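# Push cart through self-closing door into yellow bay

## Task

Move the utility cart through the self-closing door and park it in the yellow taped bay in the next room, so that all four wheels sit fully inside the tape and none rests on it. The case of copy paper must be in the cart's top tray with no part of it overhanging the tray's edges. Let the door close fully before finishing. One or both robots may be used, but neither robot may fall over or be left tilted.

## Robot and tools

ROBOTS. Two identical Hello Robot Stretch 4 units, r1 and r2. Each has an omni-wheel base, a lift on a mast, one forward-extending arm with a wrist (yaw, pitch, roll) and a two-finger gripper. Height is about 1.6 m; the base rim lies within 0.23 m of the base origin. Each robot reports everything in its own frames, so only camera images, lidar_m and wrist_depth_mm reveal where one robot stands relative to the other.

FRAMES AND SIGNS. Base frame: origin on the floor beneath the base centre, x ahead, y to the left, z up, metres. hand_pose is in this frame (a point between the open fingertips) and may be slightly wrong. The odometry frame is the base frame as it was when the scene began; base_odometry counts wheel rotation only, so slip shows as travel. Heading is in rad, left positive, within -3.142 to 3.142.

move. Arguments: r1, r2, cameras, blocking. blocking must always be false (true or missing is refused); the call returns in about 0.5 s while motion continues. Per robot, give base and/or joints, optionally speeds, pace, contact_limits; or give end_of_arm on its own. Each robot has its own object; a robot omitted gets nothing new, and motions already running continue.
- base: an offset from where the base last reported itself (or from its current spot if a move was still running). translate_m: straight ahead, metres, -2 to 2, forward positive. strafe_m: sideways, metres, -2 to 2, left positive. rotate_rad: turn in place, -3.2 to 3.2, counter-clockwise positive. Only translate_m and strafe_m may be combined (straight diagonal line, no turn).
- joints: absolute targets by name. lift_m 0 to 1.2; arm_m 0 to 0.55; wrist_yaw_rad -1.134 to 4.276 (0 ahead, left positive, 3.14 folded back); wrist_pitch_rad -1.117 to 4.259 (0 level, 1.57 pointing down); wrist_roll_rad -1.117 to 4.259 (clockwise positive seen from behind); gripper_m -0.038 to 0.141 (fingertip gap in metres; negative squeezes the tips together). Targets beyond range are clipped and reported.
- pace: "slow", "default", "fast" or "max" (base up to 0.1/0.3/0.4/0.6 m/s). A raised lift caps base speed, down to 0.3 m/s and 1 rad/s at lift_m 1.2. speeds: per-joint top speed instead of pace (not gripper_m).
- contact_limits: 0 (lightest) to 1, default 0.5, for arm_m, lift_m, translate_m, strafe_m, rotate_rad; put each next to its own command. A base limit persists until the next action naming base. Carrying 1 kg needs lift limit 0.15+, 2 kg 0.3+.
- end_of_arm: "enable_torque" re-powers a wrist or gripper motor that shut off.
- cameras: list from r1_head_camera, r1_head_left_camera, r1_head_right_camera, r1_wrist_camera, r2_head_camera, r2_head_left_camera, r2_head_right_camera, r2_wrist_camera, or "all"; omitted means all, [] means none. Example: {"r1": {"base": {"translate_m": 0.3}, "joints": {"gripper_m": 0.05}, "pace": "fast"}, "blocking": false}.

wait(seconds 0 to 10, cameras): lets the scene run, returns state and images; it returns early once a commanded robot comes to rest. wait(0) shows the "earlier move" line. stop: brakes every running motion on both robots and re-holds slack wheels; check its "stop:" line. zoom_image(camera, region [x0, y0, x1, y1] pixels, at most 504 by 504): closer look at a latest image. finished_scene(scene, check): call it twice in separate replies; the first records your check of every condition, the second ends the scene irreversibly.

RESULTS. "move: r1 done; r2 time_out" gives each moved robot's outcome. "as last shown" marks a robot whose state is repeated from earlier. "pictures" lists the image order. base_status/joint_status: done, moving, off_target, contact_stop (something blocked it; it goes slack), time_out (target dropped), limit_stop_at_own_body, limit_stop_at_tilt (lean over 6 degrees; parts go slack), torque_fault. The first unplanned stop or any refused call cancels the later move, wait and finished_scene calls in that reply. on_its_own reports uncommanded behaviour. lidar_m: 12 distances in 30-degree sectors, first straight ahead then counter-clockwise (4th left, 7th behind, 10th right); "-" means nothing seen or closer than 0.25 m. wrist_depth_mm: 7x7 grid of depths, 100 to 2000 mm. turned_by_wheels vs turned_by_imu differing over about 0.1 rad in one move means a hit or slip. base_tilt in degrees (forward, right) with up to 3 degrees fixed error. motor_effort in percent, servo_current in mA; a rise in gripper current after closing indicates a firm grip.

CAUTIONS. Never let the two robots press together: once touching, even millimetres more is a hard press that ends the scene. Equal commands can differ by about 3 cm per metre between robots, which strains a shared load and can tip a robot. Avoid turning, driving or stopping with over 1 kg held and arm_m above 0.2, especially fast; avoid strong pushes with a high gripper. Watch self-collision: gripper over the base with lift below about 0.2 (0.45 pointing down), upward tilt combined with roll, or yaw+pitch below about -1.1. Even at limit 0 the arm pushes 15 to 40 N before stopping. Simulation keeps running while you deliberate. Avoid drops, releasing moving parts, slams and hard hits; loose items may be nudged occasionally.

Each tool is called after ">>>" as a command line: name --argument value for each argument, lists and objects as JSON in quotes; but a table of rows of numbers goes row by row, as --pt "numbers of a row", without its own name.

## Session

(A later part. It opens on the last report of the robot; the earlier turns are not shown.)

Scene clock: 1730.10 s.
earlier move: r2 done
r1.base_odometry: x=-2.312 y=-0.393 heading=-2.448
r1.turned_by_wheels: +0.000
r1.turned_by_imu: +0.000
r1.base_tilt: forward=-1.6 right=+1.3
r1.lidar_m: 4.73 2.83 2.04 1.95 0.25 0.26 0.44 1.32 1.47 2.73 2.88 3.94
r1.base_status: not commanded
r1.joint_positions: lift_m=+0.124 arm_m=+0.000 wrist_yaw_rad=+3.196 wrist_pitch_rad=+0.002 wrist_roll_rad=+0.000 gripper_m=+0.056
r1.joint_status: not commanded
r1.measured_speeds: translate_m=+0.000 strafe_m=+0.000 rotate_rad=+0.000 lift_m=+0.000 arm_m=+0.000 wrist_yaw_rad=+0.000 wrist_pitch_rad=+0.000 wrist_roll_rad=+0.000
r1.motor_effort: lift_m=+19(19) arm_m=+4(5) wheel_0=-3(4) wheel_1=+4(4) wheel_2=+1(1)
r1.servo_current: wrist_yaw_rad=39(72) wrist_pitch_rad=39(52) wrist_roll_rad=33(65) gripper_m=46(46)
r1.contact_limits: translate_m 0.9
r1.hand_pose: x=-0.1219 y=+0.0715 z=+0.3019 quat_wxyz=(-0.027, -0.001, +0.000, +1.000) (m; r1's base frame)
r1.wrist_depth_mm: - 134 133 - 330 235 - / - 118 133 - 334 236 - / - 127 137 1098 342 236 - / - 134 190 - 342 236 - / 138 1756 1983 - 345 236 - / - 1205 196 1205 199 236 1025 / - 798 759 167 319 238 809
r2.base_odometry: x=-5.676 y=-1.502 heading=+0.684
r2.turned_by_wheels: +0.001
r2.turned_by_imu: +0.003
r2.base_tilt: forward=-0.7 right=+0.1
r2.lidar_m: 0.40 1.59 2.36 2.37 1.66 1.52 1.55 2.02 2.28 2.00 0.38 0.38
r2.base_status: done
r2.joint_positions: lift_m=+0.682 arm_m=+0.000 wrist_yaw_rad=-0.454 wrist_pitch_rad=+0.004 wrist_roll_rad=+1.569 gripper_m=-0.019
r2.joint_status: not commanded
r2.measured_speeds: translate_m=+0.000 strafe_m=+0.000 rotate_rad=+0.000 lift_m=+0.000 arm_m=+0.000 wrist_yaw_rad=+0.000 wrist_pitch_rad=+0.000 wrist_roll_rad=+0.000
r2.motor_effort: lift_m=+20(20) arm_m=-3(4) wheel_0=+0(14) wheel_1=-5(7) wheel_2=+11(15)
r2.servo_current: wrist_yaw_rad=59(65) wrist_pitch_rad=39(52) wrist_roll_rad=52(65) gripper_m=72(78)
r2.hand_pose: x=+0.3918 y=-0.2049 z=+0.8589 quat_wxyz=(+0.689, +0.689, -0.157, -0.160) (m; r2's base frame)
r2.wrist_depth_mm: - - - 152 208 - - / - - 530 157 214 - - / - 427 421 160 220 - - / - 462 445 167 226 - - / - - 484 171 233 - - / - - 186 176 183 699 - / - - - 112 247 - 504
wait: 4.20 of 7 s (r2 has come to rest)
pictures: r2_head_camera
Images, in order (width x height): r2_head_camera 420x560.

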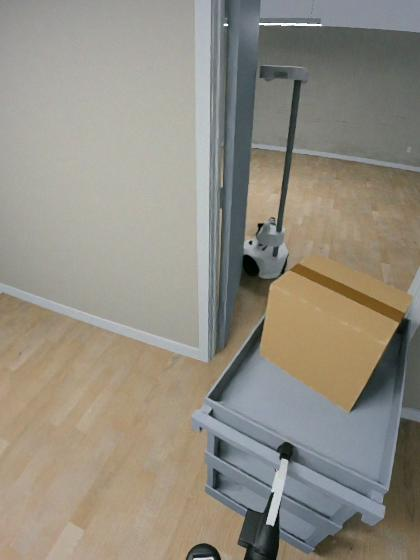

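>>> wait --seconds 0 --cameras '["r2_head_left_camera", "r2_head_right_camera", "r1_wrist_camera"]'

Scene clock: 1764.80 s.
r1.base_odometry: x=-2.312 y=-0.393 heading=-2.448
r1.turned_by_wheels: +0.000
r1.turned_by_imu: +0.000
r1.base_tilt: forward=-1.6 right=+1.3
r1.lidar_m: 4.73 2.82 2.04 1.96 0.25 0.25 0.44 1.34 1.50 2.75 2.87 3.90
r1.base_status: not commanded
r1.joint_positions: lift_m=+0.124 arm_m=+0.000 wrist_yaw_rad=+3.196 wrist_pitch_rad=+0.002 wrist_roll_rad=+0.000 gripper_m=+0.056
r1.joint_status: not commanded
r1.measured_speeds: translate_m=+0.000 strafe_m=+0.000 rotate_rad=+0.000 lift_m=+0.000 arm_m=+0.000 wrist_yaw_rad=+0.000 wrist_pitch_rad=+0.000 wrist_roll_rad=+0.000
r1.motor_effort: lift_m=+19(19) arm_m=+5(5) wheel_0=-4(4) wheel_1=+4(4) wheel_2=+1(1)
r1.servo_current: wrist_yaw_rad=39(72) wrist_pitch_rad=46(52) wrist_roll_rad=52(65) gripper_m=46(46)
r1.contact_limits: translate_m 0.9
r1.hand_pose: x=-0.1219 y=+0.0715 z=+0.3019 quat_wxyz=(-0.027, -0.001, +0.000, +1.000) (m; r1's base frame)
r1.wrist_depth_mm: - 133 133 - 329 236 - / - 118 133 - 336 236 - / - 126 137 1098 340 236 - / - 134 190 - 343 236 - / 138 1756 - - 345 237 - / - 1229 196 1229 199 237 1025 / - 809 759 167 319 237 798
r2.base_odometry: x=-5.676 y=-1.502 heading=+0.684
r2.turned_by_wheels: +0.000
r2.turned_by_imu: +0.000
r2.base_tilt: forward=-0.6 right=+0.1
r2.lidar_m: 0.37 1.60 2.36 2.41 1.63 1.52 1.57 2.02 2.29 2.00 0.38 0.37
r2.base_status: done
r2.joint_positions: lift_m=+0.682 arm_m=+0.000 wrist_yaw_rad=-0.454 wrist_pitch_rad=+0.004 wrist_roll_rad=+1.569 gripper_m=-0.019
r2.joint_status: not commanded
r2.measured_speeds: translate_m=+0.000 strafe_m=+0.000 rotate_rad=+0.000 lift_m=+0.000 arm_m=+0.000 wrist_yaw_rad=+0.000 wrist_pitch_rad=+0.000 wrist_roll_rad=+0.000
r2.motor_effort: lift_m=+20(20) arm_m=-3(4) wheel_0=+0(14) wheel_1=-5(7) wheel_2=+11(15)
r2.servo_current: wrist_yaw_rad=46(65) wrist_pitch_rad=46(52) wrist_roll_rad=46(65) gripper_m=72(78)
r2.hand_pose: x=+0.3918 y=-0.2049 z=+0.8589 quat_wxyz=(+0.689, +0.689, -0.157, -0.160) (m; r2's base frame)
r2.wrist_depth_mm: - - - 153 208 - - / - - 530 156 214 - - / - 424 424 160 220 - - / - 459 455 167 227 - - / - - 480 171 233 - - / - - 186 176 185 691 - / - - - 112 247 - 508
pictures: r1_wrist_camera, r2_head_left_camera, r2_head_right_camera
Images, in order (width x height): r1_wrist_camera 616x392, r2_head_left_camera 420x672, r2_head_right_camera 420x672.

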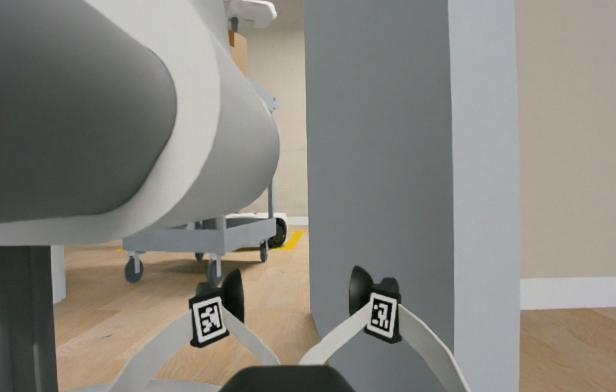

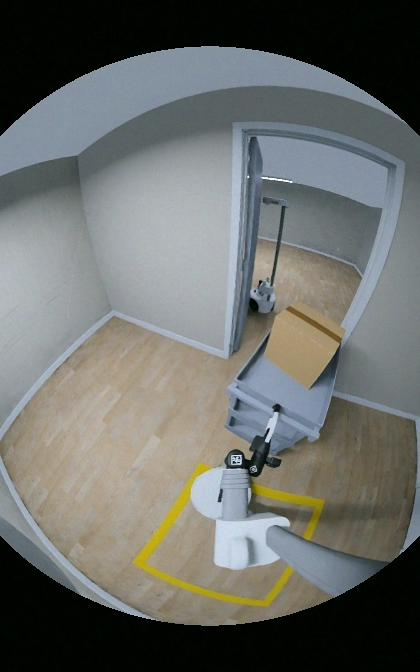

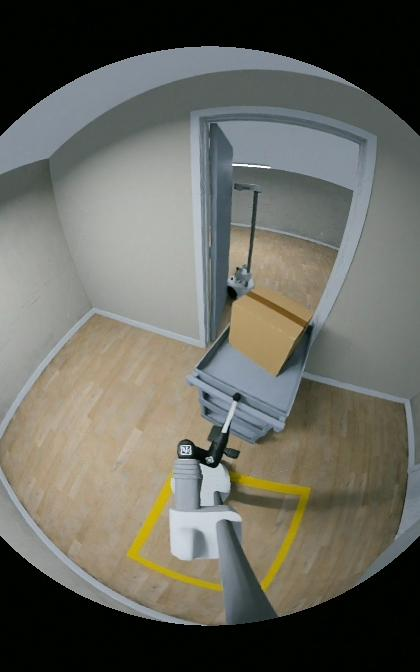

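>>> move --r2 '{"base": {"translate_m": -0.3965, "strafe_m": -0.0685}, "pace": "slow"}' --blocking false --cameras '[]'

>>> wait --seconds 8 --cameras '["r2_head_left_camera"]'

Scene clock: 1855.00 s.
move: r2 moving
r1.base_odometry: x=-2.312 y=-0.393 heading=-2.448
r1.turned_by_wheels: +0.000
r1.turned_by_imu: +0.000
r1.base_tilt: forward=-1.6 right=+1.2
r1.lidar_m: 4.75 2.80 2.05 1.94 0.27 0.25 0.45 1.32 1.49 2.74 2.84 3.86
r1.base_status: not commanded
r1.joint_positions: lift_m=+0.124 arm_m=+0.000 wrist_yaw_rad=+3.196 wrist_pitch_rad=+0.002 wrist_roll_rad=+0.000 gripper_m=+0.056
r1.joint_status: not commanded
r1.measured_speeds: translate_m=+0.000 strafe_m=+0.000 rotate_rad=+0.000 lift_m=+0.000 arm_m=+0.000 wrist_yaw_rad=+0.000 wrist_pitch_rad=+0.000 wrist_roll_rad=+0.000
r1.motor_effort: lift_m=+19(19) arm_m=+5(5) wheel_0=-3(4) wheel_1=+4(4) wheel_2=+1(1)
r1.servo_current: wrist_yaw_rad=46(52) wrist_pitch_rad=39(52) wrist_roll_rad=39(59) gripper_m=46(46)
r1.contact_limits: translate_m 0.9
r1.hand_pose: x=-0.1219 y=+0.0715 z=+0.3019 quat_wxyz=(-0.027, -0.001, +0.000, +1.000) (m; r1's base frame)
r1.wrist_depth_mm: - 133 133 - 330 236 - / - 119 133 - 336 236 - / - 126 137 1098 338 236 - / - 134 190 - 345 236 - / 138 1756 1983 - 345 236 - / - 1229 197 1229 199 237 1008 / - 809 759 167 317 238 809
r2.base_odometry: x=-5.684 y=-1.512 heading=+0.684
r2.turned_by_wheels: +0.001
r2.turned_by_imu: +0.001
r2.base_tilt: forward=-0.7 right=+0.1
r2.lidar_m: 0.39 1.60 2.38 2.41 1.64 1.50 1.54 1.99 2.29 2.00 0.36 0.37
r2.base_status: translate_m moving; strafe_m moving
r2.joint_positions: lift_m=+0.682 arm_m=+0.000 wrist_yaw_rad=-0.452 wrist_pitch_rad=+0.004 wrist_roll_rad=+1.569 gripper_m=-0.019
r2.joint_status: not commanded
r2.measured_speeds: translate_m=-0.049 strafe_m=-0.008 rotate_rad=+0.000 lift_m=+0.000 arm_m=+0.000 wrist_yaw_rad=+0.000 wrist_pitch_rad=+0.000 wrist_roll_rad=+0.000
r2.motor_effort: lift_m=+20(20) arm_m=-4(4) wheel_0=-3(5) wheel_1=-6(8) wheel_2=+14(16)
r2.servo_current: wrist_yaw_rad=52(65) wrist_pitch_rad=39(52) wrist_roll_rad=39(59) gripper_m=72(78)
r2.hand_pose: x=+0.3920 y=-0.2047 z=+0.8589 quat_wxyz=(+0.689, +0.689, -0.157, -0.160) (m; r2's base frame)
r2.wrist_depth_mm: - - - 154 210 - - / - - 564 158 216 - - / - 427 421 161 220 - - / - 462 449 167 228 - - / - - 480 171 233 - - / - - 186 177 184 707 - / - - - 112 246 - 492
pictures: none
No camera images: "cameras" was empty.

Scene clock: 1859.80 s.
earlier move: r2 done
r1.base_odometry: x=-2.312 y=-0.393 heading=-2.448
r1.turned_by_wheels: +0.000
r1.turned_by_imu: +0.000
r1.base_tilt: forward=-1.6 right=+1.3
r1.lidar_m: 4.73 2.83 2.06 1.95 0.25 0.25 0.41 1.35 1.50 2.77 2.85 3.88
r1.base_status: not commanded
r1.joint_positions: lift_m=+0.124 arm_m=+0.000 wrist_yaw_rad=+3.196 wrist_pitch_rad=+0.002 wrist_roll_rad=+0.000 gripper_m=+0.056
r1.joint_status: not commanded
r1.measured_speeds: translate_m=+0.000 strafe_m=+0.000 rotate_rad=+0.000 lift_m=+0.000 arm_m=+0.000 wrist_yaw_rad=+0.000 wrist_pitch_rad=+0.000 wrist_roll_rad=+0.000
r1.motor_effort: lift_m=+19(19) arm_m=+5(5) wheel_0=-4(4) wheel_1=+4(4) wheel_2=+1(1)
r1.servo_current: wrist_yaw_rad=52(72) wrist_pitch_rad=39(59) wrist_roll_rad=46(72) gripper_m=39(52)
r1.contact_limits: translate_m 0.9
r1.hand_pose: x=-0.1219 y=+0.0715 z=+0.3019 quat_wxyz=(-0.027, -0.001, +0.000, +1.000) (m; r1's base frame)
r1.wrist_depth_mm: - 133 133 - 330 235 - / - 119 133 - 336 236 - / - 127 137 1098 340 236 - / - 134 189 - 343 236 - / 138 - - - 343 236 - / - 1229 197 1205 198 238 1025 / - 820 759 167 317 238 809
r2.base_odometry: x=-5.940 y=-1.806 heading=+0.684
r2.turned_by_wheels: +0.000
r2.turned_by_imu: +0.002
r2.base_tilt: forward=-0.7 right=+0.1
r2.lidar_m: 0.33 2.05 2.59 1.94 1.30 1.20 1.23 1.56 2.04 2.14 0.43 0.39
r2.base_status: done
r2.joint_positions: lift_m=+0.682 arm_m=+0.000 wrist_yaw_rad=-0.452 wrist_pitch_rad=+0.004 wrist_roll_rad=+1.569 gripper_m=-0.019
r2.joint_status: not commanded
r2.measured_speeds: translate_m=+0.000 strafe_m=+0.000 rotate_rad=+0.000 lift_m=+0.000 arm_m=+0.000 wrist_yaw_rad=+0.000 wrist_pitch_rad=+0.000 wrist_roll_rad=+0.000
r2.motor_effort: lift_m=+20(20) arm_m=-4(4) wheel_0=-2(8) wheel_1=-3(8) wheel_2=+10(16)
r2.servo_current: wrist_yaw_rad=52(65) wrist_pitch_rad=39(52) wrist_roll_rad=46(65) gripper_m=72(78)
r2.hand_pose: x=+0.3921 y=-0.2046 z=+0.8589 quat_wxyz=(+0.689, +0.689, -0.157, -0.160) (m; r2's base frame)
r2.wrist_depth_mm: - - - 224 293 300 301 / - - - 212 283 312 1182 / - - - 204 265 - - / - - - 193 253 - - / - 455 449 187 243 - - / - 452 187 178 183 - - / - 442 445 112 224 - -
wait: 4.80 of 8 s (r2 has come to rest)
pictures: r2_head_left_camera
Images, in order (width x height): r2_head_left_camera 420x672.

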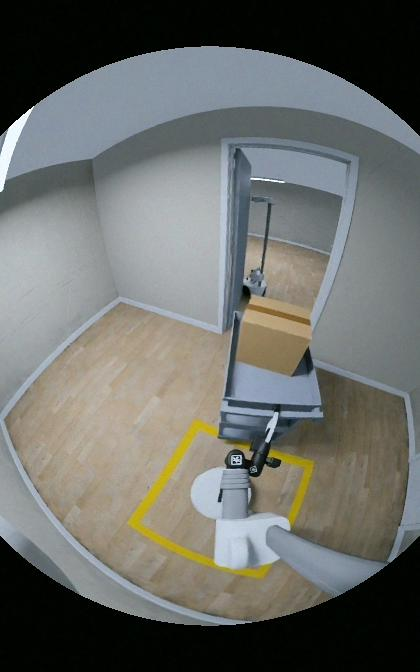

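>>> move --r2 '{"base": {"translate_m": -0.498, "strafe_m": 0.233}, "pace": "slow"}' --blocking false --cameras '[]'

>>> wait --seconds 9 --cameras '["r2_head_left_camera"]'

Scene clock: 1884.93 s.
move: r2 moving
r1.base_odometry: x=-2.312 y=-0.393 heading=-2.448
r1.turned_by_wheels: +0.000
r1.turned_by_imu: +0.000
r1.base_tilt: forward=-1.6 right=+1.3
r1.lidar_m: 4.76 2.83 2.03 1.95 0.26 0.25 0.44 1.33 1.51 2.74 2.87 3.89
r1.base_status: not commanded
r1.joint_positions: lift_m=+0.124 arm_m=+0.000 wrist_yaw_rad=+3.196 wrist_pitch_rad=+0.002 wrist_roll_rad=+0.000 gripper_m=+0.056
r1.joint_status: not commanded
r1.measured_speeds: translate_m=+0.000 strafe_m=+0.000 rotate_rad=+0.000 lift_m=+0.000 arm_m=+0.000 wrist_yaw_rad=+0.000 wrist_pitch_rad=+0.000 wrist_roll_rad=+0.000
r1.motor_effort: lift_m=+19(19) arm_m=+4(5) wheel_0=-4(4) wheel_1=+4(4) wheel_2=+1(1)
r1.servo_current: wrist_yaw_rad=52(65) wrist_pitch_rad=46(46) wrist_roll_rad=26(65) gripper_m=39(46)
r1.contact_limits: translate_m 0.9
r1.hand_pose: x=-0.1219 y=+0.0715 z=+0.3019 quat_wxyz=(-0.027, -0.001, +0.000, +1.000) (m; r1's base frame)
r1.wrist_depth_mm: - 133 133 - 329 235 - / - 118 133 - 334 236 - / - 127 137 1098 338 236 - / - 134 190 - 343 236 - / 137 - - - 345 237 - / - 1229 197 1205 198 236 1025 / - 809 759 167 319 238 809
r2.base_odometry: x=-5.953 y=-1.809 heading=+0.684
r2.turned_by_wheels: +0.000
r2.turned_by_imu: +0.000
r2.base_tilt: forward=-0.7 right=+0.0
r2.lidar_m: 0.33 2.05 2.58 1.93 1.24 1.17 1.19 1.56 2.03 2.13 0.45 0.41
r2.base_status: translate_m moving; strafe_m moving
r2.joint_positions: lift_m=+0.682 arm_m=+0.000 wrist_yaw_rad=-0.452 wrist_pitch_rad=+0.004 wrist_roll_rad=+1.569 gripper_m=-0.019
r2.joint_status: not commanded
r2.measured_speeds: translate_m=-0.048 strafe_m=+0.022 rotate_rad=-0.002 lift_m=+0.000 arm_m=+0.000 wrist_yaw_rad=+0.000 wrist_pitch_rad=+0.000 wrist_roll_rad=+0.000
r2.motor_effort: lift_m=+20(20) arm_m=-3(4) wheel_0=-6(9) wheel_1=-5(5) wheel_2=+12(14)
r2.servo_current: wrist_yaw_rad=52(59) wrist_pitch_rad=46(46) wrist_roll_rad=52(52) gripper_m=65(72)
r2.hand_pose: x=+0.3921 y=-0.2046 z=+0.8589 quat_wxyz=(+0.689, +0.689, -0.157, -0.160) (m; r2's base frame)
r2.wrist_depth_mm: - - - 231 300 303 307 / - - - 214 285 315 1182 / - - - 204 268 - - / - - - 195 255 - - / - 459 455 187 243 - - / - 449 187 178 184 - - / - 439 442 112 223 - -
pictures: none
No camera images: "cameras" was empty.

Scene clock: 1891.13 s.
earlier move: r2 done
r1.base_odometry: x=-2.312 y=-0.393 heading=-2.448
r1.turned_by_wheels: +0.000
r1.turned_by_imu: +0.000
r1.base_tilt: forward=-1.6 right=+1.3
r1.lidar_m: 4.72 2.79 2.07 1.97 0.26 0.25 0.41 1.34 1.49 2.77 2.87 3.89
r1.base_status: not commanded
r1.joint_positions: lift_m=+0.124 arm_m=+0.000 wrist_yaw_rad=+3.196 wrist_pitch_rad=+0.002 wrist_roll_rad=+0.000 gripper_m=+0.056
r1.joint_status: not commanded
r1.measured_speeds: translate_m=+0.000 strafe_m=+0.000 rotate_rad=+0.000 lift_m=+0.000 arm_m=+0.000 wrist_yaw_rad=+0.000 wrist_pitch_rad=+0.000 wrist_roll_rad=+0.000
r1.motor_effort: lift_m=+19(19) arm_m=+4(5) wheel_0=-4(4) wheel_1=+4(4) wheel_2=+1(1)
r1.servo_current: wrist_yaw_rad=46(72) wrist_pitch_rad=39(52) wrist_roll_rad=46(65) gripper_m=39(52)
r1.contact_limits: translate_m 0.9
r1.hand_pose: x=-0.1219 y=+0.0715 z=+0.3019 quat_wxyz=(-0.027, -0.001, +0.000, +1.000) (m; r1's base frame)
r1.wrist_depth_mm: - 133 133 - 329 236 - / - 118 133 - 336 235 - / - 127 137 1078 340 236 - / - 134 190 - 343 236 - / 138 - - - 345 236 - / - 1229 196 1205 199 236 1008 / - 809 759 167 319 237 798
r2.base_odometry: x=-6.473 y=-1.939 heading=+0.683
r2.turned_by_wheels: +0.000
r2.turned_by_imu: -0.002
r2.base_tilt: forward=-0.7 right=+0.1
r2.lidar_m: 0.30 2.75 2.57 1.07 0.70 0.65 0.68 0.87 1.90 2.12 0.46 0.40
r2.base_status: done
r2.joint_positions: lift_m=+0.682 arm_m=+0.000 wrist_yaw_rad=-0.460 wrist_pitch_rad=+0.004 wrist_roll_rad=+1.569 gripper_m=-0.019
r2.joint_status: not commanded
r2.measured_speeds: translate_m=+0.000 strafe_m=+0.000 rotate_rad=+0.000 lift_m=+0.000 arm_m=+0.000 wrist_yaw_rad=+0.000 wrist_pitch_rad=+0.000 wrist_roll_rad=+0.000
r2.motor_effort: lift_m=+20(20) arm_m=-3(4) wheel_0=-7(16) wheel_1=-6(8) wheel_2=+5(14)
r2.servo_current: wrist_yaw_rad=46(65) wrist_pitch_rad=46(52) wrist_roll_rad=46(65) gripper_m=72(78)
r2.hand_pose: x=+0.3905 y=-0.2064 z=+0.8589 quat_wxyz=(+0.689, +0.688, -0.160, -0.163) (m; r2's base frame)
r2.wrist_depth_mm: - - - 259 324 1499 1138 / - - - 236 319 340 338 / - - - 215 283 1756 - / - - - 200 264 - - / 1983 - 455 189 245 - - / 1983 449 187 177 185 - - / - 424 424 112 217 - -
wait: 6.20 of 9 s (r2 has come to rest)
pictures: r2_head_left_camera
Images, in order (width x height): r2_head_left_camera 420x672.

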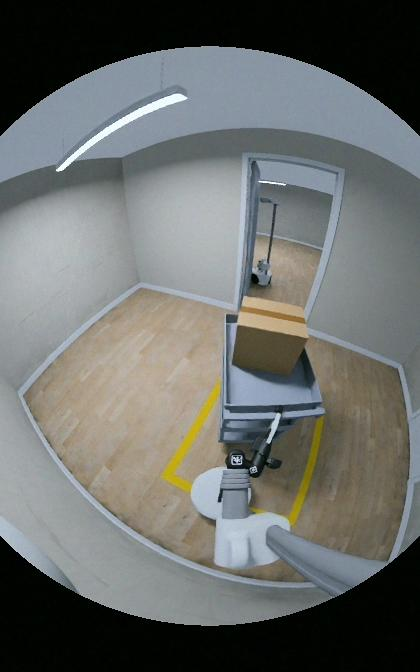

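>>> wait --seconds 0 --cameras '["r2_head_camera", "r2_wrist_camera"]'

>>> zoom_image --camera "r2_head_camera" --region '[170, 330, 420, 560]'

Scene clock: 1995.07 s.
r1.base_odometry: x=-2.312 y=-0.393 heading=-2.448
r1.turned_by_wheels: +0.000
r1.turned_by_imu: +0.000
r1.base_tilt: forward=-1.6 right=+1.3
r1.lidar_m: 4.72 2.81 2.03 1.93 0.25 0.25 0.44 1.34 1.49 2.75 2.85 3.88
r1.base_status: not commanded
r1.joint_positions: lift_m=+0.124 arm_m=+0.000 wrist_yaw_rad=+3.196 wrist_pitch_rad=+0.002 wrist_roll_rad=+0.000 gripper_m=+0.056
r1.joint_status: not commanded
r1.measured_speeds: translate_m=+0.000 strafe_m=+0.000 rotate_rad=+0.000 lift_m=+0.000 arm_m=+0.000 wrist_yaw_rad=+0.000 wrist_pitch_rad=+0.000 wrist_roll_rad=+0.000
r1.motor_effort: lift_m=+19(19) arm_m=+4(5) wheel_0=-3(4) wheel_1=+4(4) wheel_2=+1(1)
r1.servo_current: wrist_yaw_rad=39(72) wrist_pitch_rad=39(52) wrist_roll_rad=52(65) gripper_m=46(52)
r1.contact_limits: translate_m 0.9
r1.hand_pose: x=-0.1219 y=+0.0715 z=+0.3019 quat_wxyz=(-0.027, -0.001, +0.000, +1.000) (m; r1's base frame)
r1.wrist_depth_mm: - 133 133 - 330 235 - / - 118 133 - 336 235 - / - 127 137 1098 340 236 - / - 134 190 - 343 236 - / 138 - - - 347 236 - / - 1229 196 1182 198 238 1025 / - 809 759 167 319 238 809
r2.base_odometry: x=-6.473 y=-1.939 heading=+0.683
r2.turned_by_wheels: +0.000
r2.turned_by_imu: +0.000
r2.base_tilt: forward=-0.7 right=+0.1
r2.lidar_m: 0.31 2.72 2.58 1.08 0.68 0.64 0.67 0.85 1.88 2.14 0.48 0.40
r2.base_status: done
r2.joint_positions: lift_m=+0.682 arm_m=+0.000 wrist_yaw_rad=-0.460 wrist_pitch_rad=+0.004 wrist_roll_rad=+1.569 gripper_m=-0.019
r2.joint_status: not commanded
r2.measured_speeds: translate_m=+0.000 strafe_m=+0.000 rotate_rad=+0.000 lift_m=+0.000 arm_m=+0.000 wrist_yaw_rad=+0.000 wrist_pitch_rad=+0.000 wrist_roll_rad=+0.000
r2.motor_effort: lift_m=+20(20) arm_m=-4(4) wheel_0=-7(16) wheel_1=-6(8) wheel_2=+5(14)
r2.servo_current: wrist_yaw_rad=39(65) wrist_pitch_rad=46(52) wrist_roll_rad=46(65) gripper_m=72(78)
r2.hand_pose: x=+0.3905 y=-0.2064 z=+0.8589 quat_wxyz=(+0.689, +0.688, -0.160, -0.163) (m; r2's base frame)
r2.wrist_depth_mm: - - - 259 325 1537 1138 / - - - 236 315 342 340 / - - - 215 283 1863 - / - - - 200 264 - - / 1921 - 455 189 246 - - / 1983 449 187 177 185 - - / - 427 430 112 216 - -
pictures: r2_head_camera, r2_wrist_camera
Images, in order (width x height): r2_head_camera 420x560, r2_wrist_camera 616x392.

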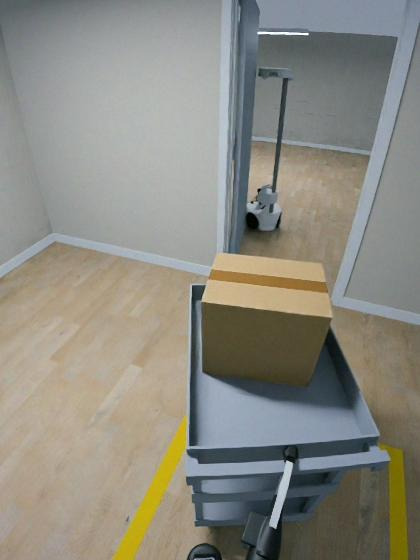

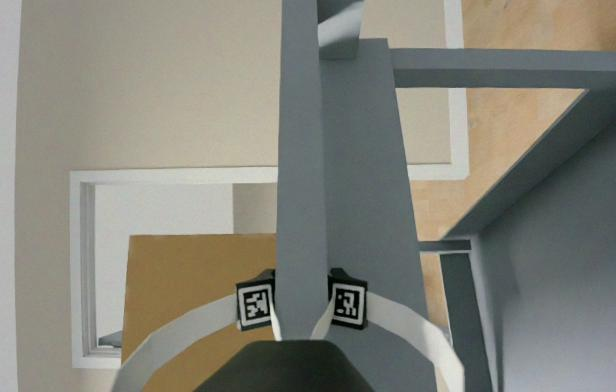

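Scaled by 2.016 from the camera's 420x560 image, which has a finer 1200x1600 frame.

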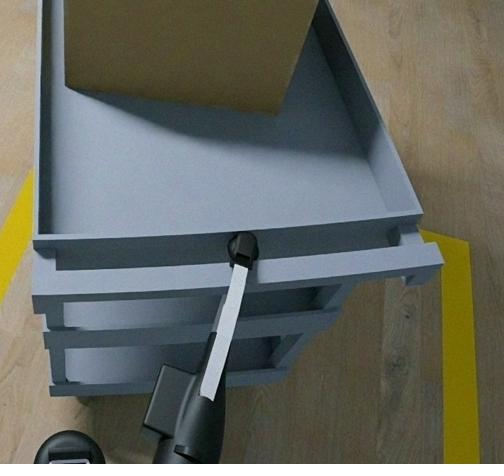

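>>> move --r2 '{"joints": {"gripper_m": 0.08}}' --blocking false --cameras '[]'

>>> wait --seconds 3 --cameras '["r2_head_camera"]'

>>> zoom_image --camera "r2_head_camera" --region '[170, 400, 420, 560]'

Scene clock: 2010.67 s.
move: r2 moving
r1.base_odometry: x=-2.312 y=-0.393 heading=-2.448
r1.turned_by_wheels: +0.000
r1.turned_by_imu: +0.000
r1.base_tilt: forward=-1.6 right=+1.3
r1.lidar_m: 4.74 2.81 2.04 1.94 0.25 0.25 0.46 1.35 1.50 2.74 2.87 3.88
r1.base_status: not commanded
r1.joint_positions: lift_m=+0.124 arm_m=+0.000 wrist_yaw_rad=+3.196 wrist_pitch_rad=+0.002 wrist_roll_rad=+0.000 gripper_m=+0.056
r1.joint_status: not commanded
r1.measured_speeds: translate_m=+0.000 strafe_m=+0.000 rotate_rad=+0.000 lift_m=+0.000 arm_m=+0.000 wrist_yaw_rad=+0.000 wrist_pitch_rad=+0.000 wrist_roll_rad=+0.000
r1.motor_effort: lift_m=+19(19) arm_m=+4(5) wheel_0=-4(4) wheel_1=+4(4) wheel_2=+1(1)
r1.servo_current: wrist_yaw_rad=33(72) wrist_pitch_rad=39(46) wrist_roll_rad=52(52) gripper_m=39(52)
r1.contact_limits: translate_m 0.9
r1.hand_pose: x=-0.1219 y=+0.0715 z=+0.3019 quat_wxyz=(-0.027, -0.001, +0.000, +1.000) (m; r1's base frame)
r1.wrist_depth_mm: - 133 133 - 329 235 - / - 119 133 - 336 236 - / - 127 137 1098 340 236 - / - 134 190 - 343 236 - / 138 - - - 345 236 - / - 1229 196 1182 199 237 1008 / - 809 750 167 317 238 809
r2.base_odometry: x=-6.473 y=-1.939 heading=+0.683
r2.turned_by_wheels: +0.000
r2.turned_by_imu: +0.001
r2.base_tilt: forward=-0.7 right=+0.0
r2.lidar_m: 0.33 2.72 2.57 1.08 0.71 0.64 0.67 0.86 1.90 2.09 0.48 0.41
r2.base_status: not commanded
r2.joint_positions: lift_m=+0.682 arm_m=+0.000 wrist_yaw_rad=-0.462 wrist_pitch_rad=+0.004 wrist_roll_rad=+1.569 gripper_m=+0.005
r2.joint_status: gripper_m moving
r2.measured_speeds: translate_m=+0.000 strafe_m=+0.000 rotate_rad=+0.000 lift_m=+0.000 arm_m=+0.000 wrist_yaw_rad=-0.007 wrist_pitch_rad=+0.000 wrist_roll_rad=+0.000
r2.motor_effort: lift_m=+20(20) arm_m=-4(4) wheel_0=-5(7) wheel_1=-6(6) wheel_2=+4(5)
r2.servo_current: wrist_yaw_rad=52(52) wrist_pitch_rad=39(52) wrist_roll_rad=39(65) gripper_m=98(98)
r2.hand_pose: x=+0.3901 y=-0.2068 z=+0.8589 quat_wxyz=(+0.689, +0.688, -0.160, -0.163) (m; r2's base frame)
r2.wrist_depth_mm: - - - 264 325 1661 1205 / - - - 243 322 340 342 / - - - 218 286 1808 - / 1983 - - 202 267 - - / - - 462 191 249 - - / 1921 449 191 179 228 - - / - 137 - 112 222 - -
pictures: none
No camera images: "cameras" was empty.

Scene clock: 2011.87 s.
earlier move: r2 done
r1.base_odometry: x=-2.312 y=-0.393 heading=-2.448
r1.turned_by_wheels: +0.000
r1.turned_by_imu: +0.000
r1.base_tilt: forward=-1.6 right=+1.3
r1.lidar_m: 4.74 2.84 2.06 1.94 0.25 0.25 0.47 1.32 1.48 2.75 2.86 3.90
r1.base_status: not commanded
r1.joint_positions: lift_m=+0.124 arm_m=+0.000 wrist_yaw_rad=+3.196 wrist_pitch_rad=+0.002 wrist_roll_rad=+0.000 gripper_m=+0.056
r1.joint_status: not commanded
r1.measured_speeds: translate_m=+0.000 strafe_m=+0.000 rotate_rad=+0.000 lift_m=+0.000 arm_m=+0.000 wrist_yaw_rad=+0.000 wrist_pitch_rad=+0.000 wrist_roll_rad=+0.000
r1.motor_effort: lift_m=+19(19) arm_m=+4(5) wheel_0=-4(5) wheel_1=+4(4) wheel_2=+1(1)
r1.servo_current: wrist_yaw_rad=65(72) wrist_pitch_rad=39(46) wrist_roll_rad=46(65) gripper_m=39(52)
r1.contact_limits: translate_m 0.9
r1.hand_pose: x=-0.1219 y=+0.0715 z=+0.3019 quat_wxyz=(-0.027, -0.001, +0.000, +1.000) (m; r1's base frame)
r1.wrist_depth_mm: - 133 133 - 332 235 - / - 118 133 - 336 236 - / - 126 137 1098 340 236 - / - 134 190 - 343 236 - / 138 - - - 345 237 - / - 1229 197 1205 199 237 1008 / - 809 759 167 317 239 809
r2.base_odometry: x=-6.473 y=-1.939 heading=+0.683
r2.turned_by_wheels: +0.000
r2.turned_by_imu: +0.000
r2.base_tilt: forward=-0.7 right=+0.1
r2.lidar_m: 0.31 2.73 2.58 1.05 0.67 0.63 0.68 0.86 1.92 2.12 0.47 0.39
r2.base_status: not commanded
r2.joint_positions: lift_m=+0.682 arm_m=+0.000 wrist_yaw_rad=-0.462 wrist_pitch_rad=+0.004 wrist_roll_rad=+1.569 gripper_m=+0.080
r2.joint_status: all done
r2.measured_speeds: translate_m=+0.000 strafe_m=+0.000 rotate_rad=+0.000 lift_m=+0.000 arm_m=+0.000 wrist_yaw_rad=+0.000 wrist_pitch_rad=+0.000 wrist_roll_rad=+0.000
r2.motor_effort: lift_m=+20(20) arm_m=-4(4) wheel_0=-4(7) wheel_1=-6(6) wheel_2=+3(5)
r2.servo_current: wrist_yaw_rad=46(65) wrist_pitch_rad=39(52) wrist_roll_rad=52(65) gripper_m=52(124)
r2.hand_pose: x=+0.3901 y=-0.2068 z=+0.8589 quat_wxyz=(+0.689, +0.688, -0.160, -0.163) (m; r2's base frame)
r2.wrist_depth_mm: - - - 268 - 1618 1182 / - - - 244 324 342 343 / - - - 221 290 1756 - / - - - 206 268 - - / - - 459 194 252 - - / 1983 445 192 182 187 - - / - 433 - 112 221 - -
wait: 1.20 of 3 s (r2 has come to rest)
pictures: r2_head_camera
Images, in order (width x height): r2_head_camera 420x560.

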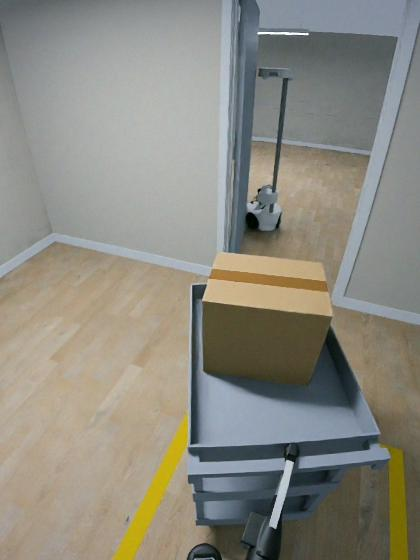

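Scaled by 2.016 from the camera's 420x560 image, which has a finer 1200x1600 frame.

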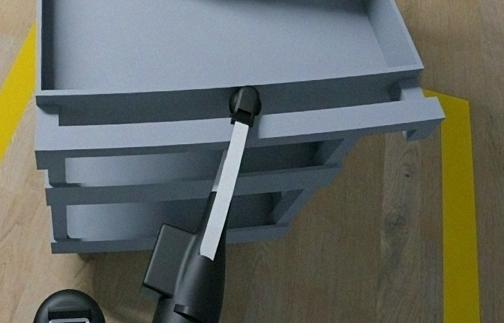

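>>> move --r2 '{"base": {"strafe_m": -0.13}, "pace": "slow", "contact_limits": {"strafe_m": 0.3}}' --blocking false --cameras '[]'

>>> wait --seconds 5 --cameras '["r2_head_camera"]'

>>> zoom_image --camera "r2_head_camera" --region '[120, 330, 420, 560]'

Scene clock: 2020.13 s.
move: r2 moving
r1.base_odometry: x=-2.312 y=-0.393 heading=-2.448
r1.turned_by_wheels: +0.000
r1.turned_by_imu: +0.000
r1.base_tilt: forward=-1.6 right=+1.3
r1.lidar_m: 4.72 2.79 2.04 1.95 0.25 0.25 0.47 1.33 1.51 2.75 2.85 3.87
r1.base_status: not commanded
r1.joint_positions: lift_m=+0.124 arm_m=+0.000 wrist_yaw_rad=+3.196 wrist_pitch_rad=+0.002 wrist_roll_rad=+0.000 gripper_m=+0.056
r1.joint_status: not commanded
r1.measured_speeds: translate_m=+0.000 strafe_m=+0.000 rotate_rad=+0.000 lift_m=+0.000 arm_m=+0.000 wrist_yaw_rad=+0.000 wrist_pitch_rad=+0.000 wrist_roll_rad=+0.000
r1.motor_effort: lift_m=+19(19) arm_m=+4(5) wheel_0=-4(4) wheel_1=+4(4) wheel_2=+1(1)
r1.servo_current: wrist_yaw_rad=59(59) wrist_pitch_rad=46(46) wrist_roll_rad=59(65) gripper_m=39(52)
r1.contact_limits: translate_m 0.9
r1.hand_pose: x=-0.1219 y=+0.0715 z=+0.3019 quat_wxyz=(-0.027, -0.001, +0.000, +1.000) (m; r1's base frame)
r1.wrist_depth_mm: - 133 133 - 330 236 - / - 118 133 - 336 236 - / - 126 137 1098 338 236 - / - 134 190 - 343 236 - / 138 - - - 345 237 - / - 1229 197 1205 198 237 1008 / - 809 759 167 319 238 809
r2.base_odometry: x=-6.464 y=-1.950 heading=+0.684
r2.turned_by_wheels: +0.000
r2.turned_by_imu: +0.001
r2.base_tilt: forward=-0.7 right=+0.0
r2.lidar_m: 0.32 2.71 2.59 1.05 0.73 0.64 0.67 0.87 1.87 2.08 0.49 0.42
r2.base_status: strafe_m moving
r2.joint_positions: lift_m=+0.682 arm_m=+0.000 wrist_yaw_rad=-0.461 wrist_pitch_rad=+0.004 wrist_roll_rad=+1.569 gripper_m=+0.080
r2.joint_status: not commanded
r2.measured_speeds: translate_m=+0.000 strafe_m=-0.056 rotate_rad=+0.002 lift_m=+0.000 arm_m=+0.000 wrist_yaw_rad=+0.029 wrist_pitch_rad=+0.000 wrist_roll_rad=+0.000
r2.motor_effort: lift_m=+20(20) arm_m=-3(4) wheel_0=+7(10) wheel_1=-7(9) wheel_2=+0(3)
r2.servo_current: wrist_yaw_rad=46(59) wrist_pitch_rad=46(46) wrist_roll_rad=52(52) gripper_m=52(52)
r2.contact_limits: strafe_m 0.3
r2.hand_pose: x=+0.3903 y=-0.2066 z=+0.8589 quat_wxyz=(+0.689, +0.688, -0.160, -0.163) (m; r2's base frame)
r2.wrist_depth_mm: - - - 264 324 1499 1205 / - - - 242 319 342 340 / - - - 224 287 1808 - / - - - 207 268 - - / - - 459 195 252 - - / 1921 449 192 182 186 - - / - 430 - 112 222 - -
pictures: none
No camera images: "cameras" was empty.

Scene clock: 2022.07 s.
earlier move: r2 done
r1.base_odometry: x=-2.312 y=-0.393 heading=-2.448
r1.turned_by_wheels: +0.000
r1.turned_by_imu: +0.000
r1.base_tilt: forward=-1.6 right=+1.3
r1.lidar_m: 4.74 2.80 2.04 1.95 0.25 0.25 0.45 1.35 1.52 2.76 2.87 3.89
r1.base_status: not commanded
r1.joint_positions: lift_m=+0.124 arm_m=+0.000 wrist_yaw_rad=+3.196 wrist_pitch_rad=+0.002 wrist_roll_rad=+0.000 gripper_m=+0.056
r1.joint_status: not commanded
r1.measured_speeds: translate_m=+0.000 strafe_m=+0.000 rotate_rad=+0.000 lift_m=+0.000 arm_m=+0.000 wrist_yaw_rad=+0.000 wrist_pitch_rad=+0.000 wrist_roll_rad=+0.000
r1.motor_effort: lift_m=+19(19) arm_m=+4(5) wheel_0=-4(5) wheel_1=+3(4) wheel_2=+1(1)
r1.servo_current: wrist_yaw_rad=52(72) wrist_pitch_rad=39(52) wrist_roll_rad=46(65) gripper_m=46(52)
r1.contact_limits: translate_m 0.9
r1.hand_pose: x=-0.1219 y=+0.0715 z=+0.3019 quat_wxyz=(-0.027, -0.001, +0.000, +1.000) (m; r1's base frame)
r1.wrist_depth_mm: - 133 133 - 330 235 - / - 119 133 - 336 236 - / - 127 137 1098 340 236 - / - 134 190 - 343 236 - / 138 - - - 345 236 - / - 1229 196 1205 199 237 1008 / - 809 759 167 319 238 809
r2.base_odometry: x=-6.391 y=-2.040 heading=+0.683
r2.turned_by_wheels: +0.000
r2.turned_by_imu: +0.000
r2.base_tilt: forward=-0.6 right=+0.1
r2.lidar_m: 0.32 0.36 2.69 1.15 0.77 0.70 0.70 0.90 2.00 2.00 2.21 0.41
r2.base_status: done
r2.joint_positions: lift_m=+0.682 arm_m=+0.000 wrist_yaw_rad=-0.458 wrist_pitch_rad=+0.004 wrist_roll_rad=+1.569 gripper_m=+0.080
r2.joint_status: not commanded
r2.measured_speeds: translate_m=+0.000 strafe_m=+0.000 rotate_rad=+0.000 lift_m=+0.000 arm_m=+0.000 wrist_yaw_rad=+0.000 wrist_pitch_rad=+0.000 wrist_roll_rad=+0.000
r2.motor_effort: lift_m=+19(20) arm_m=-3(4) wheel_0=+3(16) wheel_1=-4(9) wheel_2=+0(3)
r2.servo_current: wrist_yaw_rad=46(59) wrist_pitch_rad=46(46) wrist_roll_rad=46(52) gripper_m=46(59)
r2.contact_limits: strafe_m 0.3
r2.hand_pose: x=+0.3909 y=-0.2059 z=+0.8590 quat_wxyz=(+0.689, +0.688, -0.159, -0.162) (m; r2's base frame)
r2.wrist_depth_mm: - - - - - 1708 1205 / - - - - - 1661 1205 / - - - 230 290 1576 1205 / - - - 213 281 307 310 / 1983 - - 200 258 1921 - / 1921 - 198 184 198 - - / 1921 421 415 112 230 - -
wait: 1.93 of 5 s (r2 has come to rest)
pictures: r2_head_camera
Images, in order (width x height): r2_head_camera 420x560.

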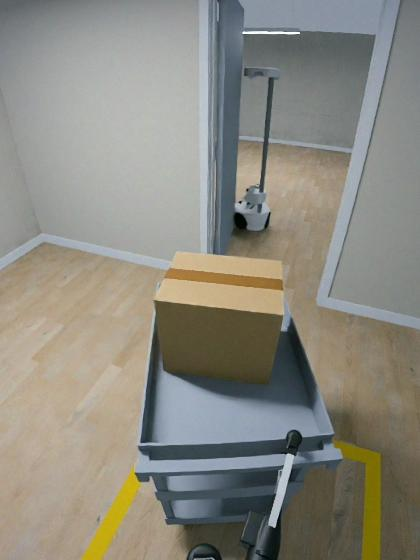

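Scaled by 1.680 from the camera's 420x560 image, which has a finer 1200x1600 frame.

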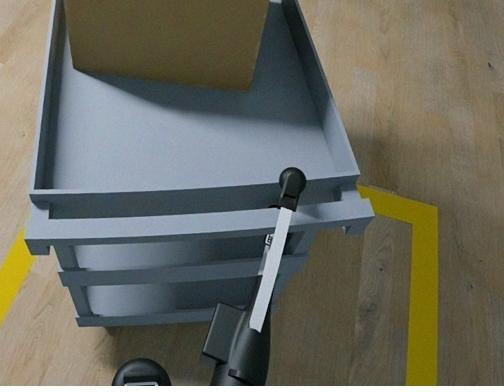

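>>> move --r2 '{"joints": {"gripper_m": -0.019}}' --blocking false --cameras '[]'

>>> wait --seconds 4 --cameras '[]'

Scene clock: 2030.27 s.
move: r2 moving
r1.base_odometry: x=-2.312 y=-0.393 heading=-2.448
r1.turned_by_wheels: +0.000
r1.turned_by_imu: +0.000
r1.base_tilt: forward=-1.6 right=+1.3
r1.lidar_m: 4.72 2.82 2.02 1.95 0.25 0.25 0.46 1.34 1.54 2.75 2.84 3.92
r1.base_status: not commanded
r1.joint_positions: lift_m=+0.124 arm_m=+0.000 wrist_yaw_rad=+3.196 wrist_pitch_rad=+0.002 wrist_roll_rad=+0.000 gripper_m=+0.056
r1.joint_status: not commanded
r1.measured_speeds: translate_m=+0.000 strafe_m=+0.000 rotate_rad=+0.000 lift_m=+0.000 arm_m=+0.000 wrist_yaw_rad=+0.000 wrist_pitch_rad=+0.000 wrist_roll_rad=+0.000
r1.motor_effort: lift_m=+19(19) arm_m=+5(5) wheel_0=-4(5) wheel_1=+4(4) wheel_2=+1(1)
r1.servo_current: wrist_yaw_rad=52(65) wrist_pitch_rad=46(46) wrist_roll_rad=46(65) gripper_m=46(46)
r1.contact_limits: translate_m 0.9
r1.hand_pose: x=-0.1219 y=+0.0715 z=+0.3019 quat_wxyz=(-0.027, -0.001, +0.000, +1.000) (m; r1's base frame)
r1.wrist_depth_mm: - 133 133 - 330 235 - / - 119 133 - 336 236 - / - 127 137 1098 340 236 - / - 134 190 - 342 236 - / 138 - - - 345 236 - / - 1229 196 1205 199 237 1008 / - 820 759 167 320 238 809
r2.base_odometry: x=-6.391 y=-2.040 heading=+0.683
r2.turned_by_wheels: +0.000
r2.turned_by_imu: +0.000
r2.base_tilt: forward=-0.7 right=+0.0
r2.lidar_m: 0.33 0.35 2.69 1.17 0.77 0.69 0.71 0.93 1.99 2.00 2.20 0.43
r2.base_status: not commanded
r2.joint_positions: lift_m=+0.682 arm_m=+0.000 wrist_yaw_rad=-0.458 wrist_pitch_rad=+0.004 wrist_roll_rad=+1.569 gripper_m=+0.062
r2.joint_status: gripper_m moving
r2.measured_speeds: translate_m=+0.000 strafe_m=+0.000 rotate_rad=+0.000 lift_m=+0.000 arm_m=+0.000 wrist_yaw_rad=+0.000 wrist_pitch_rad=+0.000 wrist_roll_rad=+0.000
r2.motor_effort: lift_m=+19(19) arm_m=-3(4) wheel_0=+2(3) wheel_1=-4(4) wheel_2=+0(1)
r2.servo_current: wrist_yaw_rad=52(59) wrist_pitch_rad=39(46) wrist_roll_rad=46(59) gripper_m=111(137)
r2.contact_limits: strafe_m 0.3
r2.hand_pose: x=+0.3909 y=-0.2059 z=+0.8590 quat_wxyz=(+0.689, +0.688, -0.159, -0.162) (m; r2's base frame)
r2.wrist_depth_mm: - - - - - 1708 1205 / - - - - - 1661 1205 / - - - 230 289 1537 1205 / - - - 213 279 306 309 / 1983 - - 199 258 1983 - / 1921 - 193 185 194 - - / 1921 418 418 112 230 - -
pictures: none
No camera images: "cameras" was empty.

Scene clock: 2031.47 s.
earlier move: r2 done
r1.base_odometry: x=-2.312 y=-0.393 heading=-2.448
r1.turned_by_wheels: +0.000
r1.turned_by_imu: +0.000
r1.base_tilt: forward=-1.6 right=+1.3
r1.lidar_m: 4.73 2.82 2.03 1.93 0.25 0.25 0.44 1.33 1.51 2.77 2.83 3.88
r1.base_status: not commanded
r1.joint_positions: lift_m=+0.124 arm_m=+0.000 wrist_yaw_rad=+3.196 wrist_pitch_rad=+0.002 wrist_roll_rad=+0.000 gripper_m=+0.056
r1.joint_status: not commanded
r1.measured_speeds: translate_m=+0.000 strafe_m=+0.000 rotate_rad=+0.000 lift_m=+0.000 arm_m=+0.000 wrist_yaw_rad=+0.000 wrist_pitch_rad=+0.000 wrist_roll_rad=+0.000
r1.motor_effort: lift_m=+19(19) arm_m=+5(5) wheel_0=-4(5) wheel_1=+4(4) wheel_2=+1(1)
r1.servo_current: wrist_yaw_rad=46(65) wrist_pitch_rad=39(46) wrist_roll_rad=65(65) gripper_m=46(46)
r1.contact_limits: translate_m 0.9
r1.hand_pose: x=-0.1219 y=+0.0715 z=+0.3019 quat_wxyz=(-0.027, -0.001, +0.000, +1.000) (m; r1's base frame)
r1.wrist_depth_mm: - 133 133 - 330 236 - / - 118 133 - 336 236 - / - 127 137 1098 340 236 - / - 134 189 - 345 236 - / 138 - - - 343 236 - / - 1205 197 1229 199 236 1025 / - 809 759 167 317 238 809
r2.base_odometry: x=-6.391 y=-2.040 heading=+0.683
r2.turned_by_wheels: +0.000
r2.turned_by_imu: +0.000
r2.base_tilt: forward=-0.7 right=+0.0
r2.lidar_m: 0.30 0.33 2.69 1.16 0.74 0.69 0.71 0.91 1.98 2.00 2.19 0.40
r2.base_status: not commanded
r2.joint_positions: lift_m=+0.682 arm_m=+0.000 wrist_yaw_rad=-0.458 wrist_pitch_rad=+0.004 wrist_roll_rad=+1.569 gripper_m=-0.018
r2.joint_status: all done
r2.measured_speeds: translate_m=+0.000 strafe_m=+0.000 rotate_rad=+0.000 lift_m=+0.000 arm_m=+0.000 wrist_yaw_rad=+0.000 wrist_pitch_rad=+0.000 wrist_roll_rad=+0.000
r2.motor_effort: lift_m=+19(19) arm_m=-4(4) wheel_0=+1(3) wheel_1=-4(5) wheel_2=+0(1)
r2.servo_current: wrist_yaw_rad=46(59) wrist_pitch_rad=46(46) wrist_roll_rad=46(59) gripper_m=111(234)
r2.contact_limits: strafe_m 0.3
r2.hand_pose: x=+0.3909 y=-0.2059 z=+0.8590 quat_wxyz=(+0.689, +0.688, -0.159, -0.162) (m; r2's base frame)
r2.wrist_depth_mm: - - - - - 1708 1182 / - - - 231 - 1618 1229 / - - - 220 264 1499 1205 / - - - 205 268 1464 1182 / 1921 - - 193 250 1921 - / 1863 - 185 179 183 - - / 1921 146 410 112 223 - -
wait: 1.20 of 4 s (r2 has come to rest)
pictures: none
No camera images: "cameras" was empty.

>>> move --r2 '{"base": {"translate_m": -0.136, "strafe_m": 0.0636}, "pace": "slow", "contact_limits": {"translate_m": 0.5}}' --blocking false --cameras '[]'

>>> wait --seconds 5 --cameras '["r2_head_camera"]'

Scene clock: 2037.20 s.
move: r2 moving
r1.base_odometry: x=-2.312 y=-0.393 heading=-2.448
r1.turned_by_wheels: +0.000
r1.turned_by_imu: +0.000
r1.base_tilt: forward=-1.6 right=+1.3
r1.lidar_m: 4.73 2.81 2.05 1.95 0.25 0.25 0.50 1.31 1.51 2.75 2.88 3.89
r1.base_status: not commanded
r1.joint_positions: lift_m=+0.124 arm_m=+0.000 wrist_yaw_rad=+3.196 wrist_pitch_rad=+0.002 wrist_roll_rad=+0.000 gripper_m=+0.056
r1.joint_status: not commanded
r1.measured_speeds: translate_m=+0.000 strafe_m=+0.000 rotate_rad=+0.000 lift_m=+0.000 arm_m=+0.000 wrist_yaw_rad=+0.000 wrist_pitch_rad=+0.000 wrist_roll_rad=+0.000
r1.motor_effort: lift_m=+19(19) arm_m=+4(5) wheel_0=-4(4) wheel_1=+4(4) wheel_2=+1(1)
r1.servo_current: wrist_yaw_rad=65(65) wrist_pitch_rad=46(52) wrist_roll_rad=59(59) gripper_m=39(46)
r1.contact_limits: translate_m 0.9
r1.hand_pose: x=-0.1219 y=+0.0715 z=+0.3019 quat_wxyz=(-0.027, -0.001, +0.000, +1.000) (m; r1's base frame)
r1.wrist_depth_mm: - 133 133 - 330 236 - / - 119 133 - 334 236 - / - 127 137 1098 340 236 - / - 134 189 - 342 236 - / 138 - - - 345 236 - / - 1229 197 1182 199 237 1025 / - 798 759 167 317 239 809
r2.base_odometry: x=-6.404 y=-2.043 heading=+0.683
r2.turned_by_wheels: +0.000
r2.turned_by_imu: +0.000
r2.base_tilt: forward=-0.7 right=+0.1
r2.lidar_m: 0.30 0.34 2.69 1.15 0.75 0.68 0.70 0.88 1.98 1.99 2.24 0.42
r2.base_status: translate_m moving; strafe_m moving
r2.joint_positions: lift_m=+0.682 arm_m=+0.000 wrist_yaw_rad=-0.458 wrist_pitch_rad=+0.004 wrist_roll_rad=+1.569 gripper_m=-0.018
r2.joint_status: not commanded
r2.measured_speeds: translate_m=-0.049 strafe_m=+0.022 rotate_rad=+0.000 lift_m=+0.000 arm_m=+0.000 wrist_yaw_rad=+0.000 wrist_pitch_rad=+0.000 wrist_roll_rad=+0.000
r2.motor_effort: lift_m=+19(19) arm_m=-4(4) wheel_0=-9(11) wheel_1=-6(6) wheel_2=+11(11)
r2.servo_current: wrist_yaw_rad=52(52) wrist_pitch_rad=39(46) wrist_roll_rad=52(52) gripper_m=111(117)
r2.contact_limits: translate_m 0.5
r2.hand_pose: x=+0.3909 y=-0.2059 z=+0.8590 quat_wxyz=(+0.689, +0.688, -0.159, -0.162) (m; r2's base frame)
r2.wrist_depth_mm: - - - - - 1708 1182 / - - - 229 - 1756 1205 / - - - 220 263 1537 1229 / 1921 - - 204 273 1576 1160 / 1921 - - 193 251 1921 - / 1921 - 185 179 184 - - / - 146 410 112 223 - -
pictures: none
No camera images: "cameras" was empty.

Scene clock: 2039.40 s.
earlier move: r2 done
r1.base_odometry: x=-2.312 y=-0.393 heading=-2.448
r1.turned_by_wheels: +0.000
r1.turned_by_imu: +0.000
r1.base_tilt: forward=-1.6 right=+1.3
r1.lidar_m: 4.72 2.79 2.05 1.95 0.25 0.25 0.47 1.33 1.49 2.75 2.86 3.90
r1.base_status: not commanded
r1.joint_positions: lift_m=+0.124 arm_m=+0.000 wrist_yaw_rad=+3.196 wrist_pitch_rad=+0.002 wrist_roll_rad=+0.000 gripper_m=+0.056
r1.joint_status: not commanded
r1.measured_speeds: translate_m=+0.000 strafe_m=+0.000 rotate_rad=+0.000 lift_m=+0.000 arm_m=+0.000 wrist_yaw_rad=+0.000 wrist_pitch_rad=+0.000 wrist_roll_rad=+0.000
r1.motor_effort: lift_m=+19(19) arm_m=+5(5) wheel_0=-4(4) wheel_1=+4(4) wheel_2=+1(1)
r1.servo_current: wrist_yaw_rad=59(65) wrist_pitch_rad=39(52) wrist_roll_rad=46(59) gripper_m=33(46)
r1.contact_limits: translate_m 0.9
r1.hand_pose: x=-0.1219 y=+0.0715 z=+0.3019 quat_wxyz=(-0.027, -0.001, +0.000, +1.000) (m; r1's base frame)
r1.wrist_depth_mm: - 133 133 - 330 236 - / - 118 133 - 334 236 - / - 127 137 1118 342 236 - / - 134 190 - 343 236 - / 138 - - - 345 236 - / - 1229 197 1205 199 237 1008 / - 809 759 167 317 238 809
r2.base_odometry: x=-6.536 y=-2.076 heading=+0.683
r2.turned_by_wheels: +0.000
r2.turned_by_imu: -0.001
r2.base_tilt: forward=-0.7 right=+0.1
r2.lidar_m: 0.30 0.34 2.68 0.92 0.60 0.52 0.56 0.72 1.60 2.03 2.36 0.40
r2.base_status: done
r2.joint_positions: lift_m=+0.682 arm_m=+0.000 wrist_yaw_rad=-0.461 wrist_pitch_rad=+0.004 wrist_roll_rad=+1.569 gripper_m=-0.018
r2.joint_status: not commanded
r2.measured_speeds: translate_m=+0.000 strafe_m=+0.000 rotate_rad=+0.000 lift_m=+0.000 arm_m=+0.000 wrist_yaw_rad=+0.000 wrist_pitch_rad=+0.000 wrist_roll_rad=+0.000
r2.motor_effort: lift_m=+19(19) arm_m=-4(4) wheel_0=-7(16) wheel_1=-4(7) wheel_2=+3(12)
r2.servo_current: wrist_yaw_rad=52(59) wrist_pitch_rad=39(52) wrist_roll_rad=46(59) gripper_m=104(117)
r2.contact_limits: translate_m 0.5
r2.hand_pose: x=+0.3903 y=-0.2066 z=+0.8590 quat_wxyz=(+0.689, +0.688, -0.160, -0.163) (m; r2's base frame)
r2.wrist_depth_mm: - - - - - 1708 1182 / - - - - - 1756 1229 / - - - 225 287 1661 1229 / - - - 205 267 1537 1160 / - - - 193 250 1983 - / - - 185 178 185 - - / - 137 407 112 221 - -
wait: 2.20 of 5 s (r2 has come to rest)
pictures: r2_head_camera
Images, in order (width x height): r2_head_camera 420x560.

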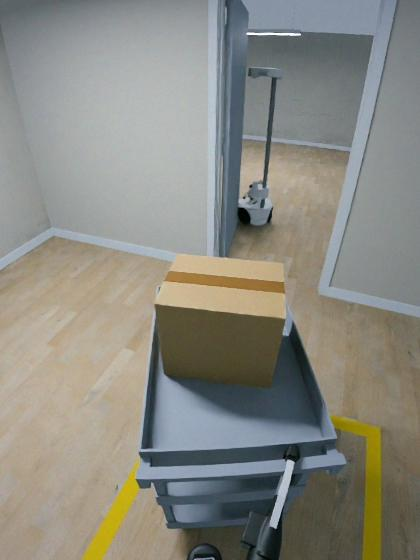

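>>> move --r2 '{"base": {"translate_m": 0.011, "strafe_m": 0.148}, "joints": {"wrist_yaw_rad": -0.80}, "speeds": {"wrist_yaw_rad": 0.2}, "pace": "slow", "contact_limits": {"translate_m": 0.5}}' --blocking false --cameras '[]'

>>> wait --seconds 5 --cameras '["r2_head_camera"]'

Scene clock: 2069.33 s.
move: r2 moving
r1.base_odometry: x=-2.312 y=-0.393 heading=-2.448
r1.turned_by_wheels: +0.000
r1.turned_by_imu: +0.000
r1.base_tilt: forward=-1.6 right=+1.3
r1.lidar_m: 4.74 2.80 2.05 1.97 0.25 0.25 0.44 1.34 1.47 2.76 2.86 3.90
r1.base_status: not commanded
r1.joint_positions: lift_m=+0.124 arm_m=+0.000 wrist_yaw_rad=+3.196 wrist_pitch_rad=+0.002 wrist_roll_rad=+0.000 gripper_m=+0.056
r1.joint_status: not commanded
r1.measured_speeds: translate_m=+0.000 strafe_m=+0.000 rotate_rad=+0.000 lift_m=+0.000 arm_m=+0.000 wrist_yaw_rad=+0.000 wrist_pitch_rad=+0.000 wrist_roll_rad=+0.000
r1.motor_effort: lift_m=+19(19) arm_m=+4(5) wheel_0=-4(4) wheel_1=+4(4) wheel_2=+1(1)
r1.servo_current: wrist_yaw_rad=46(59) wrist_pitch_rad=39(52) wrist_roll_rad=46(59) gripper_m=46(46)
r1.contact_limits: translate_m 0.9
r1.hand_pose: x=-0.1219 y=+0.0715 z=+0.3019 quat_wxyz=(-0.027, -0.001, +0.000, +1.000) (m; r1's base frame)
r1.wrist_depth_mm: - 133 133 - 330 236 - / - 118 133 - 336 236 - / - 127 137 1098 342 236 - / - 134 190 - 343 236 - / 137 - - - 343 236 - / - 1205 196 1205 198 236 1008 / - 809 759 167 317 238 809
r2.base_odometry: x=-6.544 y=-2.065 heading=+0.682
r2.turned_by_wheels: +0.000
r2.turned_by_imu: +0.000
r2.base_tilt: forward=-0.7 right=+0.1
r2.lidar_m: 0.30 0.32 2.67 0.90 0.59 0.55 0.56 0.72 1.61 2.04 2.40 0.37
r2.base_status: translate_m moving; strafe_m moving
r2.joint_positions: lift_m=+0.682 arm_m=+0.000 wrist_yaw_rad=-0.537 wrist_pitch_rad=+0.004 wrist_roll_rad=+1.569 gripper_m=-0.018
r2.joint_status: wrist_yaw_rad moving
r2.measured_speeds: translate_m=+0.004 strafe_m=+0.054 rotate_rad=+0.002 lift_m=+0.000 arm_m=+0.000 wrist_yaw_rad=-0.198 wrist_pitch_rad=+0.000 wrist_roll_rad=+0.000
r2.motor_effort: lift_m=+19(19) arm_m=-3(4) wheel_0=-10(12) wheel_1=+9(10) wheel_2=-4(5)
r2.servo_current: wrist_yaw_rad=59(78) wrist_pitch_rad=46(46) wrist_roll_rad=46(59) gripper_m=111(111)
r2.contact_limits: translate_m 0.5
r2.hand_pose: x=+0.3741 y=-0.2226 z=+0.8590 quat_wxyz=(+0.682, +0.682, -0.186, -0.189) (m; r2's base frame)
r2.wrist_depth_mm: - - - - - 1756 1229 / - - - - - 1756 1229 / - - - 231 296 1661 1229 / - - - 208 278 296 298 / - - - 195 252 1808 - / - - 185 178 182 - - / 1983 399 402 112 220 - -
pictures: none
No camera images: "cameras" was empty.

Scene clock: 2071.50 s.
earlier move: r2 done
r1.base_odometry: x=-2.312 y=-0.393 heading=-2.448
r1.turned_by_wheels: +0.000
r1.turned_by_imu: +0.000
r1.base_tilt: forward=-1.6 right=+1.3
r1.lidar_m: 4.73 2.77 2.05 1.96 0.25 0.25 0.46 1.32 1.51 2.75 2.84 3.88
r1.base_status: not commanded
r1.joint_positions: lift_m=+0.124 arm_m=+0.000 wrist_yaw_rad=+3.196 wrist_pitch_rad=+0.002 wrist_roll_rad=+0.000 gripper_m=+0.056
r1.joint_status: not commanded
r1.measured_speeds: translate_m=+0.000 strafe_m=+0.000 rotate_rad=+0.000 lift_m=+0.000 arm_m=+0.000 wrist_yaw_rad=+0.000 wrist_pitch_rad=+0.000 wrist_roll_rad=+0.000
r1.motor_effort: lift_m=+19(19) arm_m=+4(5) wheel_0=-4(4) wheel_1=+4(4) wheel_2=+1(1)
r1.servo_current: wrist_yaw_rad=59(78) wrist_pitch_rad=46(52) wrist_roll_rad=52(65) gripper_m=39(52)
r1.contact_limits: translate_m 0.9
r1.hand_pose: x=-0.1219 y=+0.0715 z=+0.3019 quat_wxyz=(-0.027, -0.001, +0.000, +1.000) (m; r1's base frame)
r1.wrist_depth_mm: - 133 133 - 330 236 - / - 119 133 - 336 236 - / - 127 137 1098 340 236 - / - 134 190 - 343 236 - / 138 - - - 347 237 - / - 1255 197 1205 199 236 1008 / - 798 759 167 317 237 809
r2.base_odometry: x=-6.621 y=-1.955 heading=+0.681
r2.turned_by_wheels: -0.001
r2.turned_by_imu: -0.001
r2.base_tilt: forward=-0.7 right=+0.1
r2.lidar_m: 0.25 2.77 2.55 0.83 0.57 0.50 0.52 0.69 1.48 2.16 0.37 0.28
r2.base_status: done
r2.joint_positions: lift_m=+0.682 arm_m=+0.000 wrist_yaw_rad=-0.807 wrist_pitch_rad=+0.004 wrist_roll_rad=+1.569 gripper_m=-0.018
r2.joint_status: all done
r2.measured_speeds: translate_m=+0.000 strafe_m=+0.000 rotate_rad=+0.000 lift_m=+0.000 arm_m=+0.000 wrist_yaw_rad=+0.000 wrist_pitch_rad=+0.000 wrist_roll_rad=+0.000
r2.motor_effort: lift_m=+19(19) arm_m=-3(4) wheel_0=-7(14) wheel_1=+5(10) wheel_2=-12(12)
r2.servo_current: wrist_yaw_rad=52(111) wrist_pitch_rad=46(46) wrist_roll_rad=46(59) gripper_m=91(117)
r2.contact_limits: translate_m 0.5
r2.hand_pose: x=+0.3074 y=-0.2687 z=+0.8590 quat_wxyz=(+0.650, +0.650, -0.276, -0.279) (m; r2's base frame)
r2.wrist_depth_mm: - - - - - 1661 1205 / - - - - - 1756 1205 / - - - 252 - 1808 1229 / - - - 216 298 310 310 / - - - 189 251 1808 1308 / - - 186 165 185 1661 - / - - - 112 202 - -
wait: 2.17 of 5 s (r2 has come to rest)
pictures: r2_head_camera
Images, in order (width x height): r2_head_camera 420x560.

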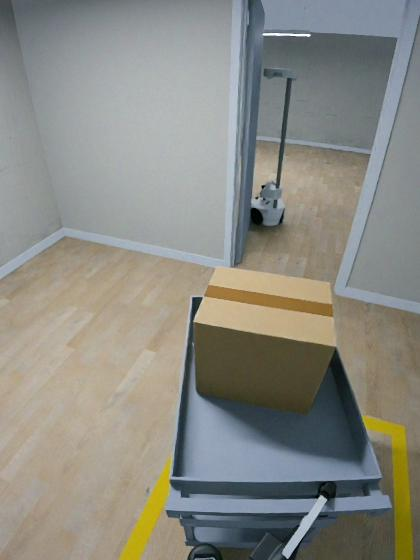

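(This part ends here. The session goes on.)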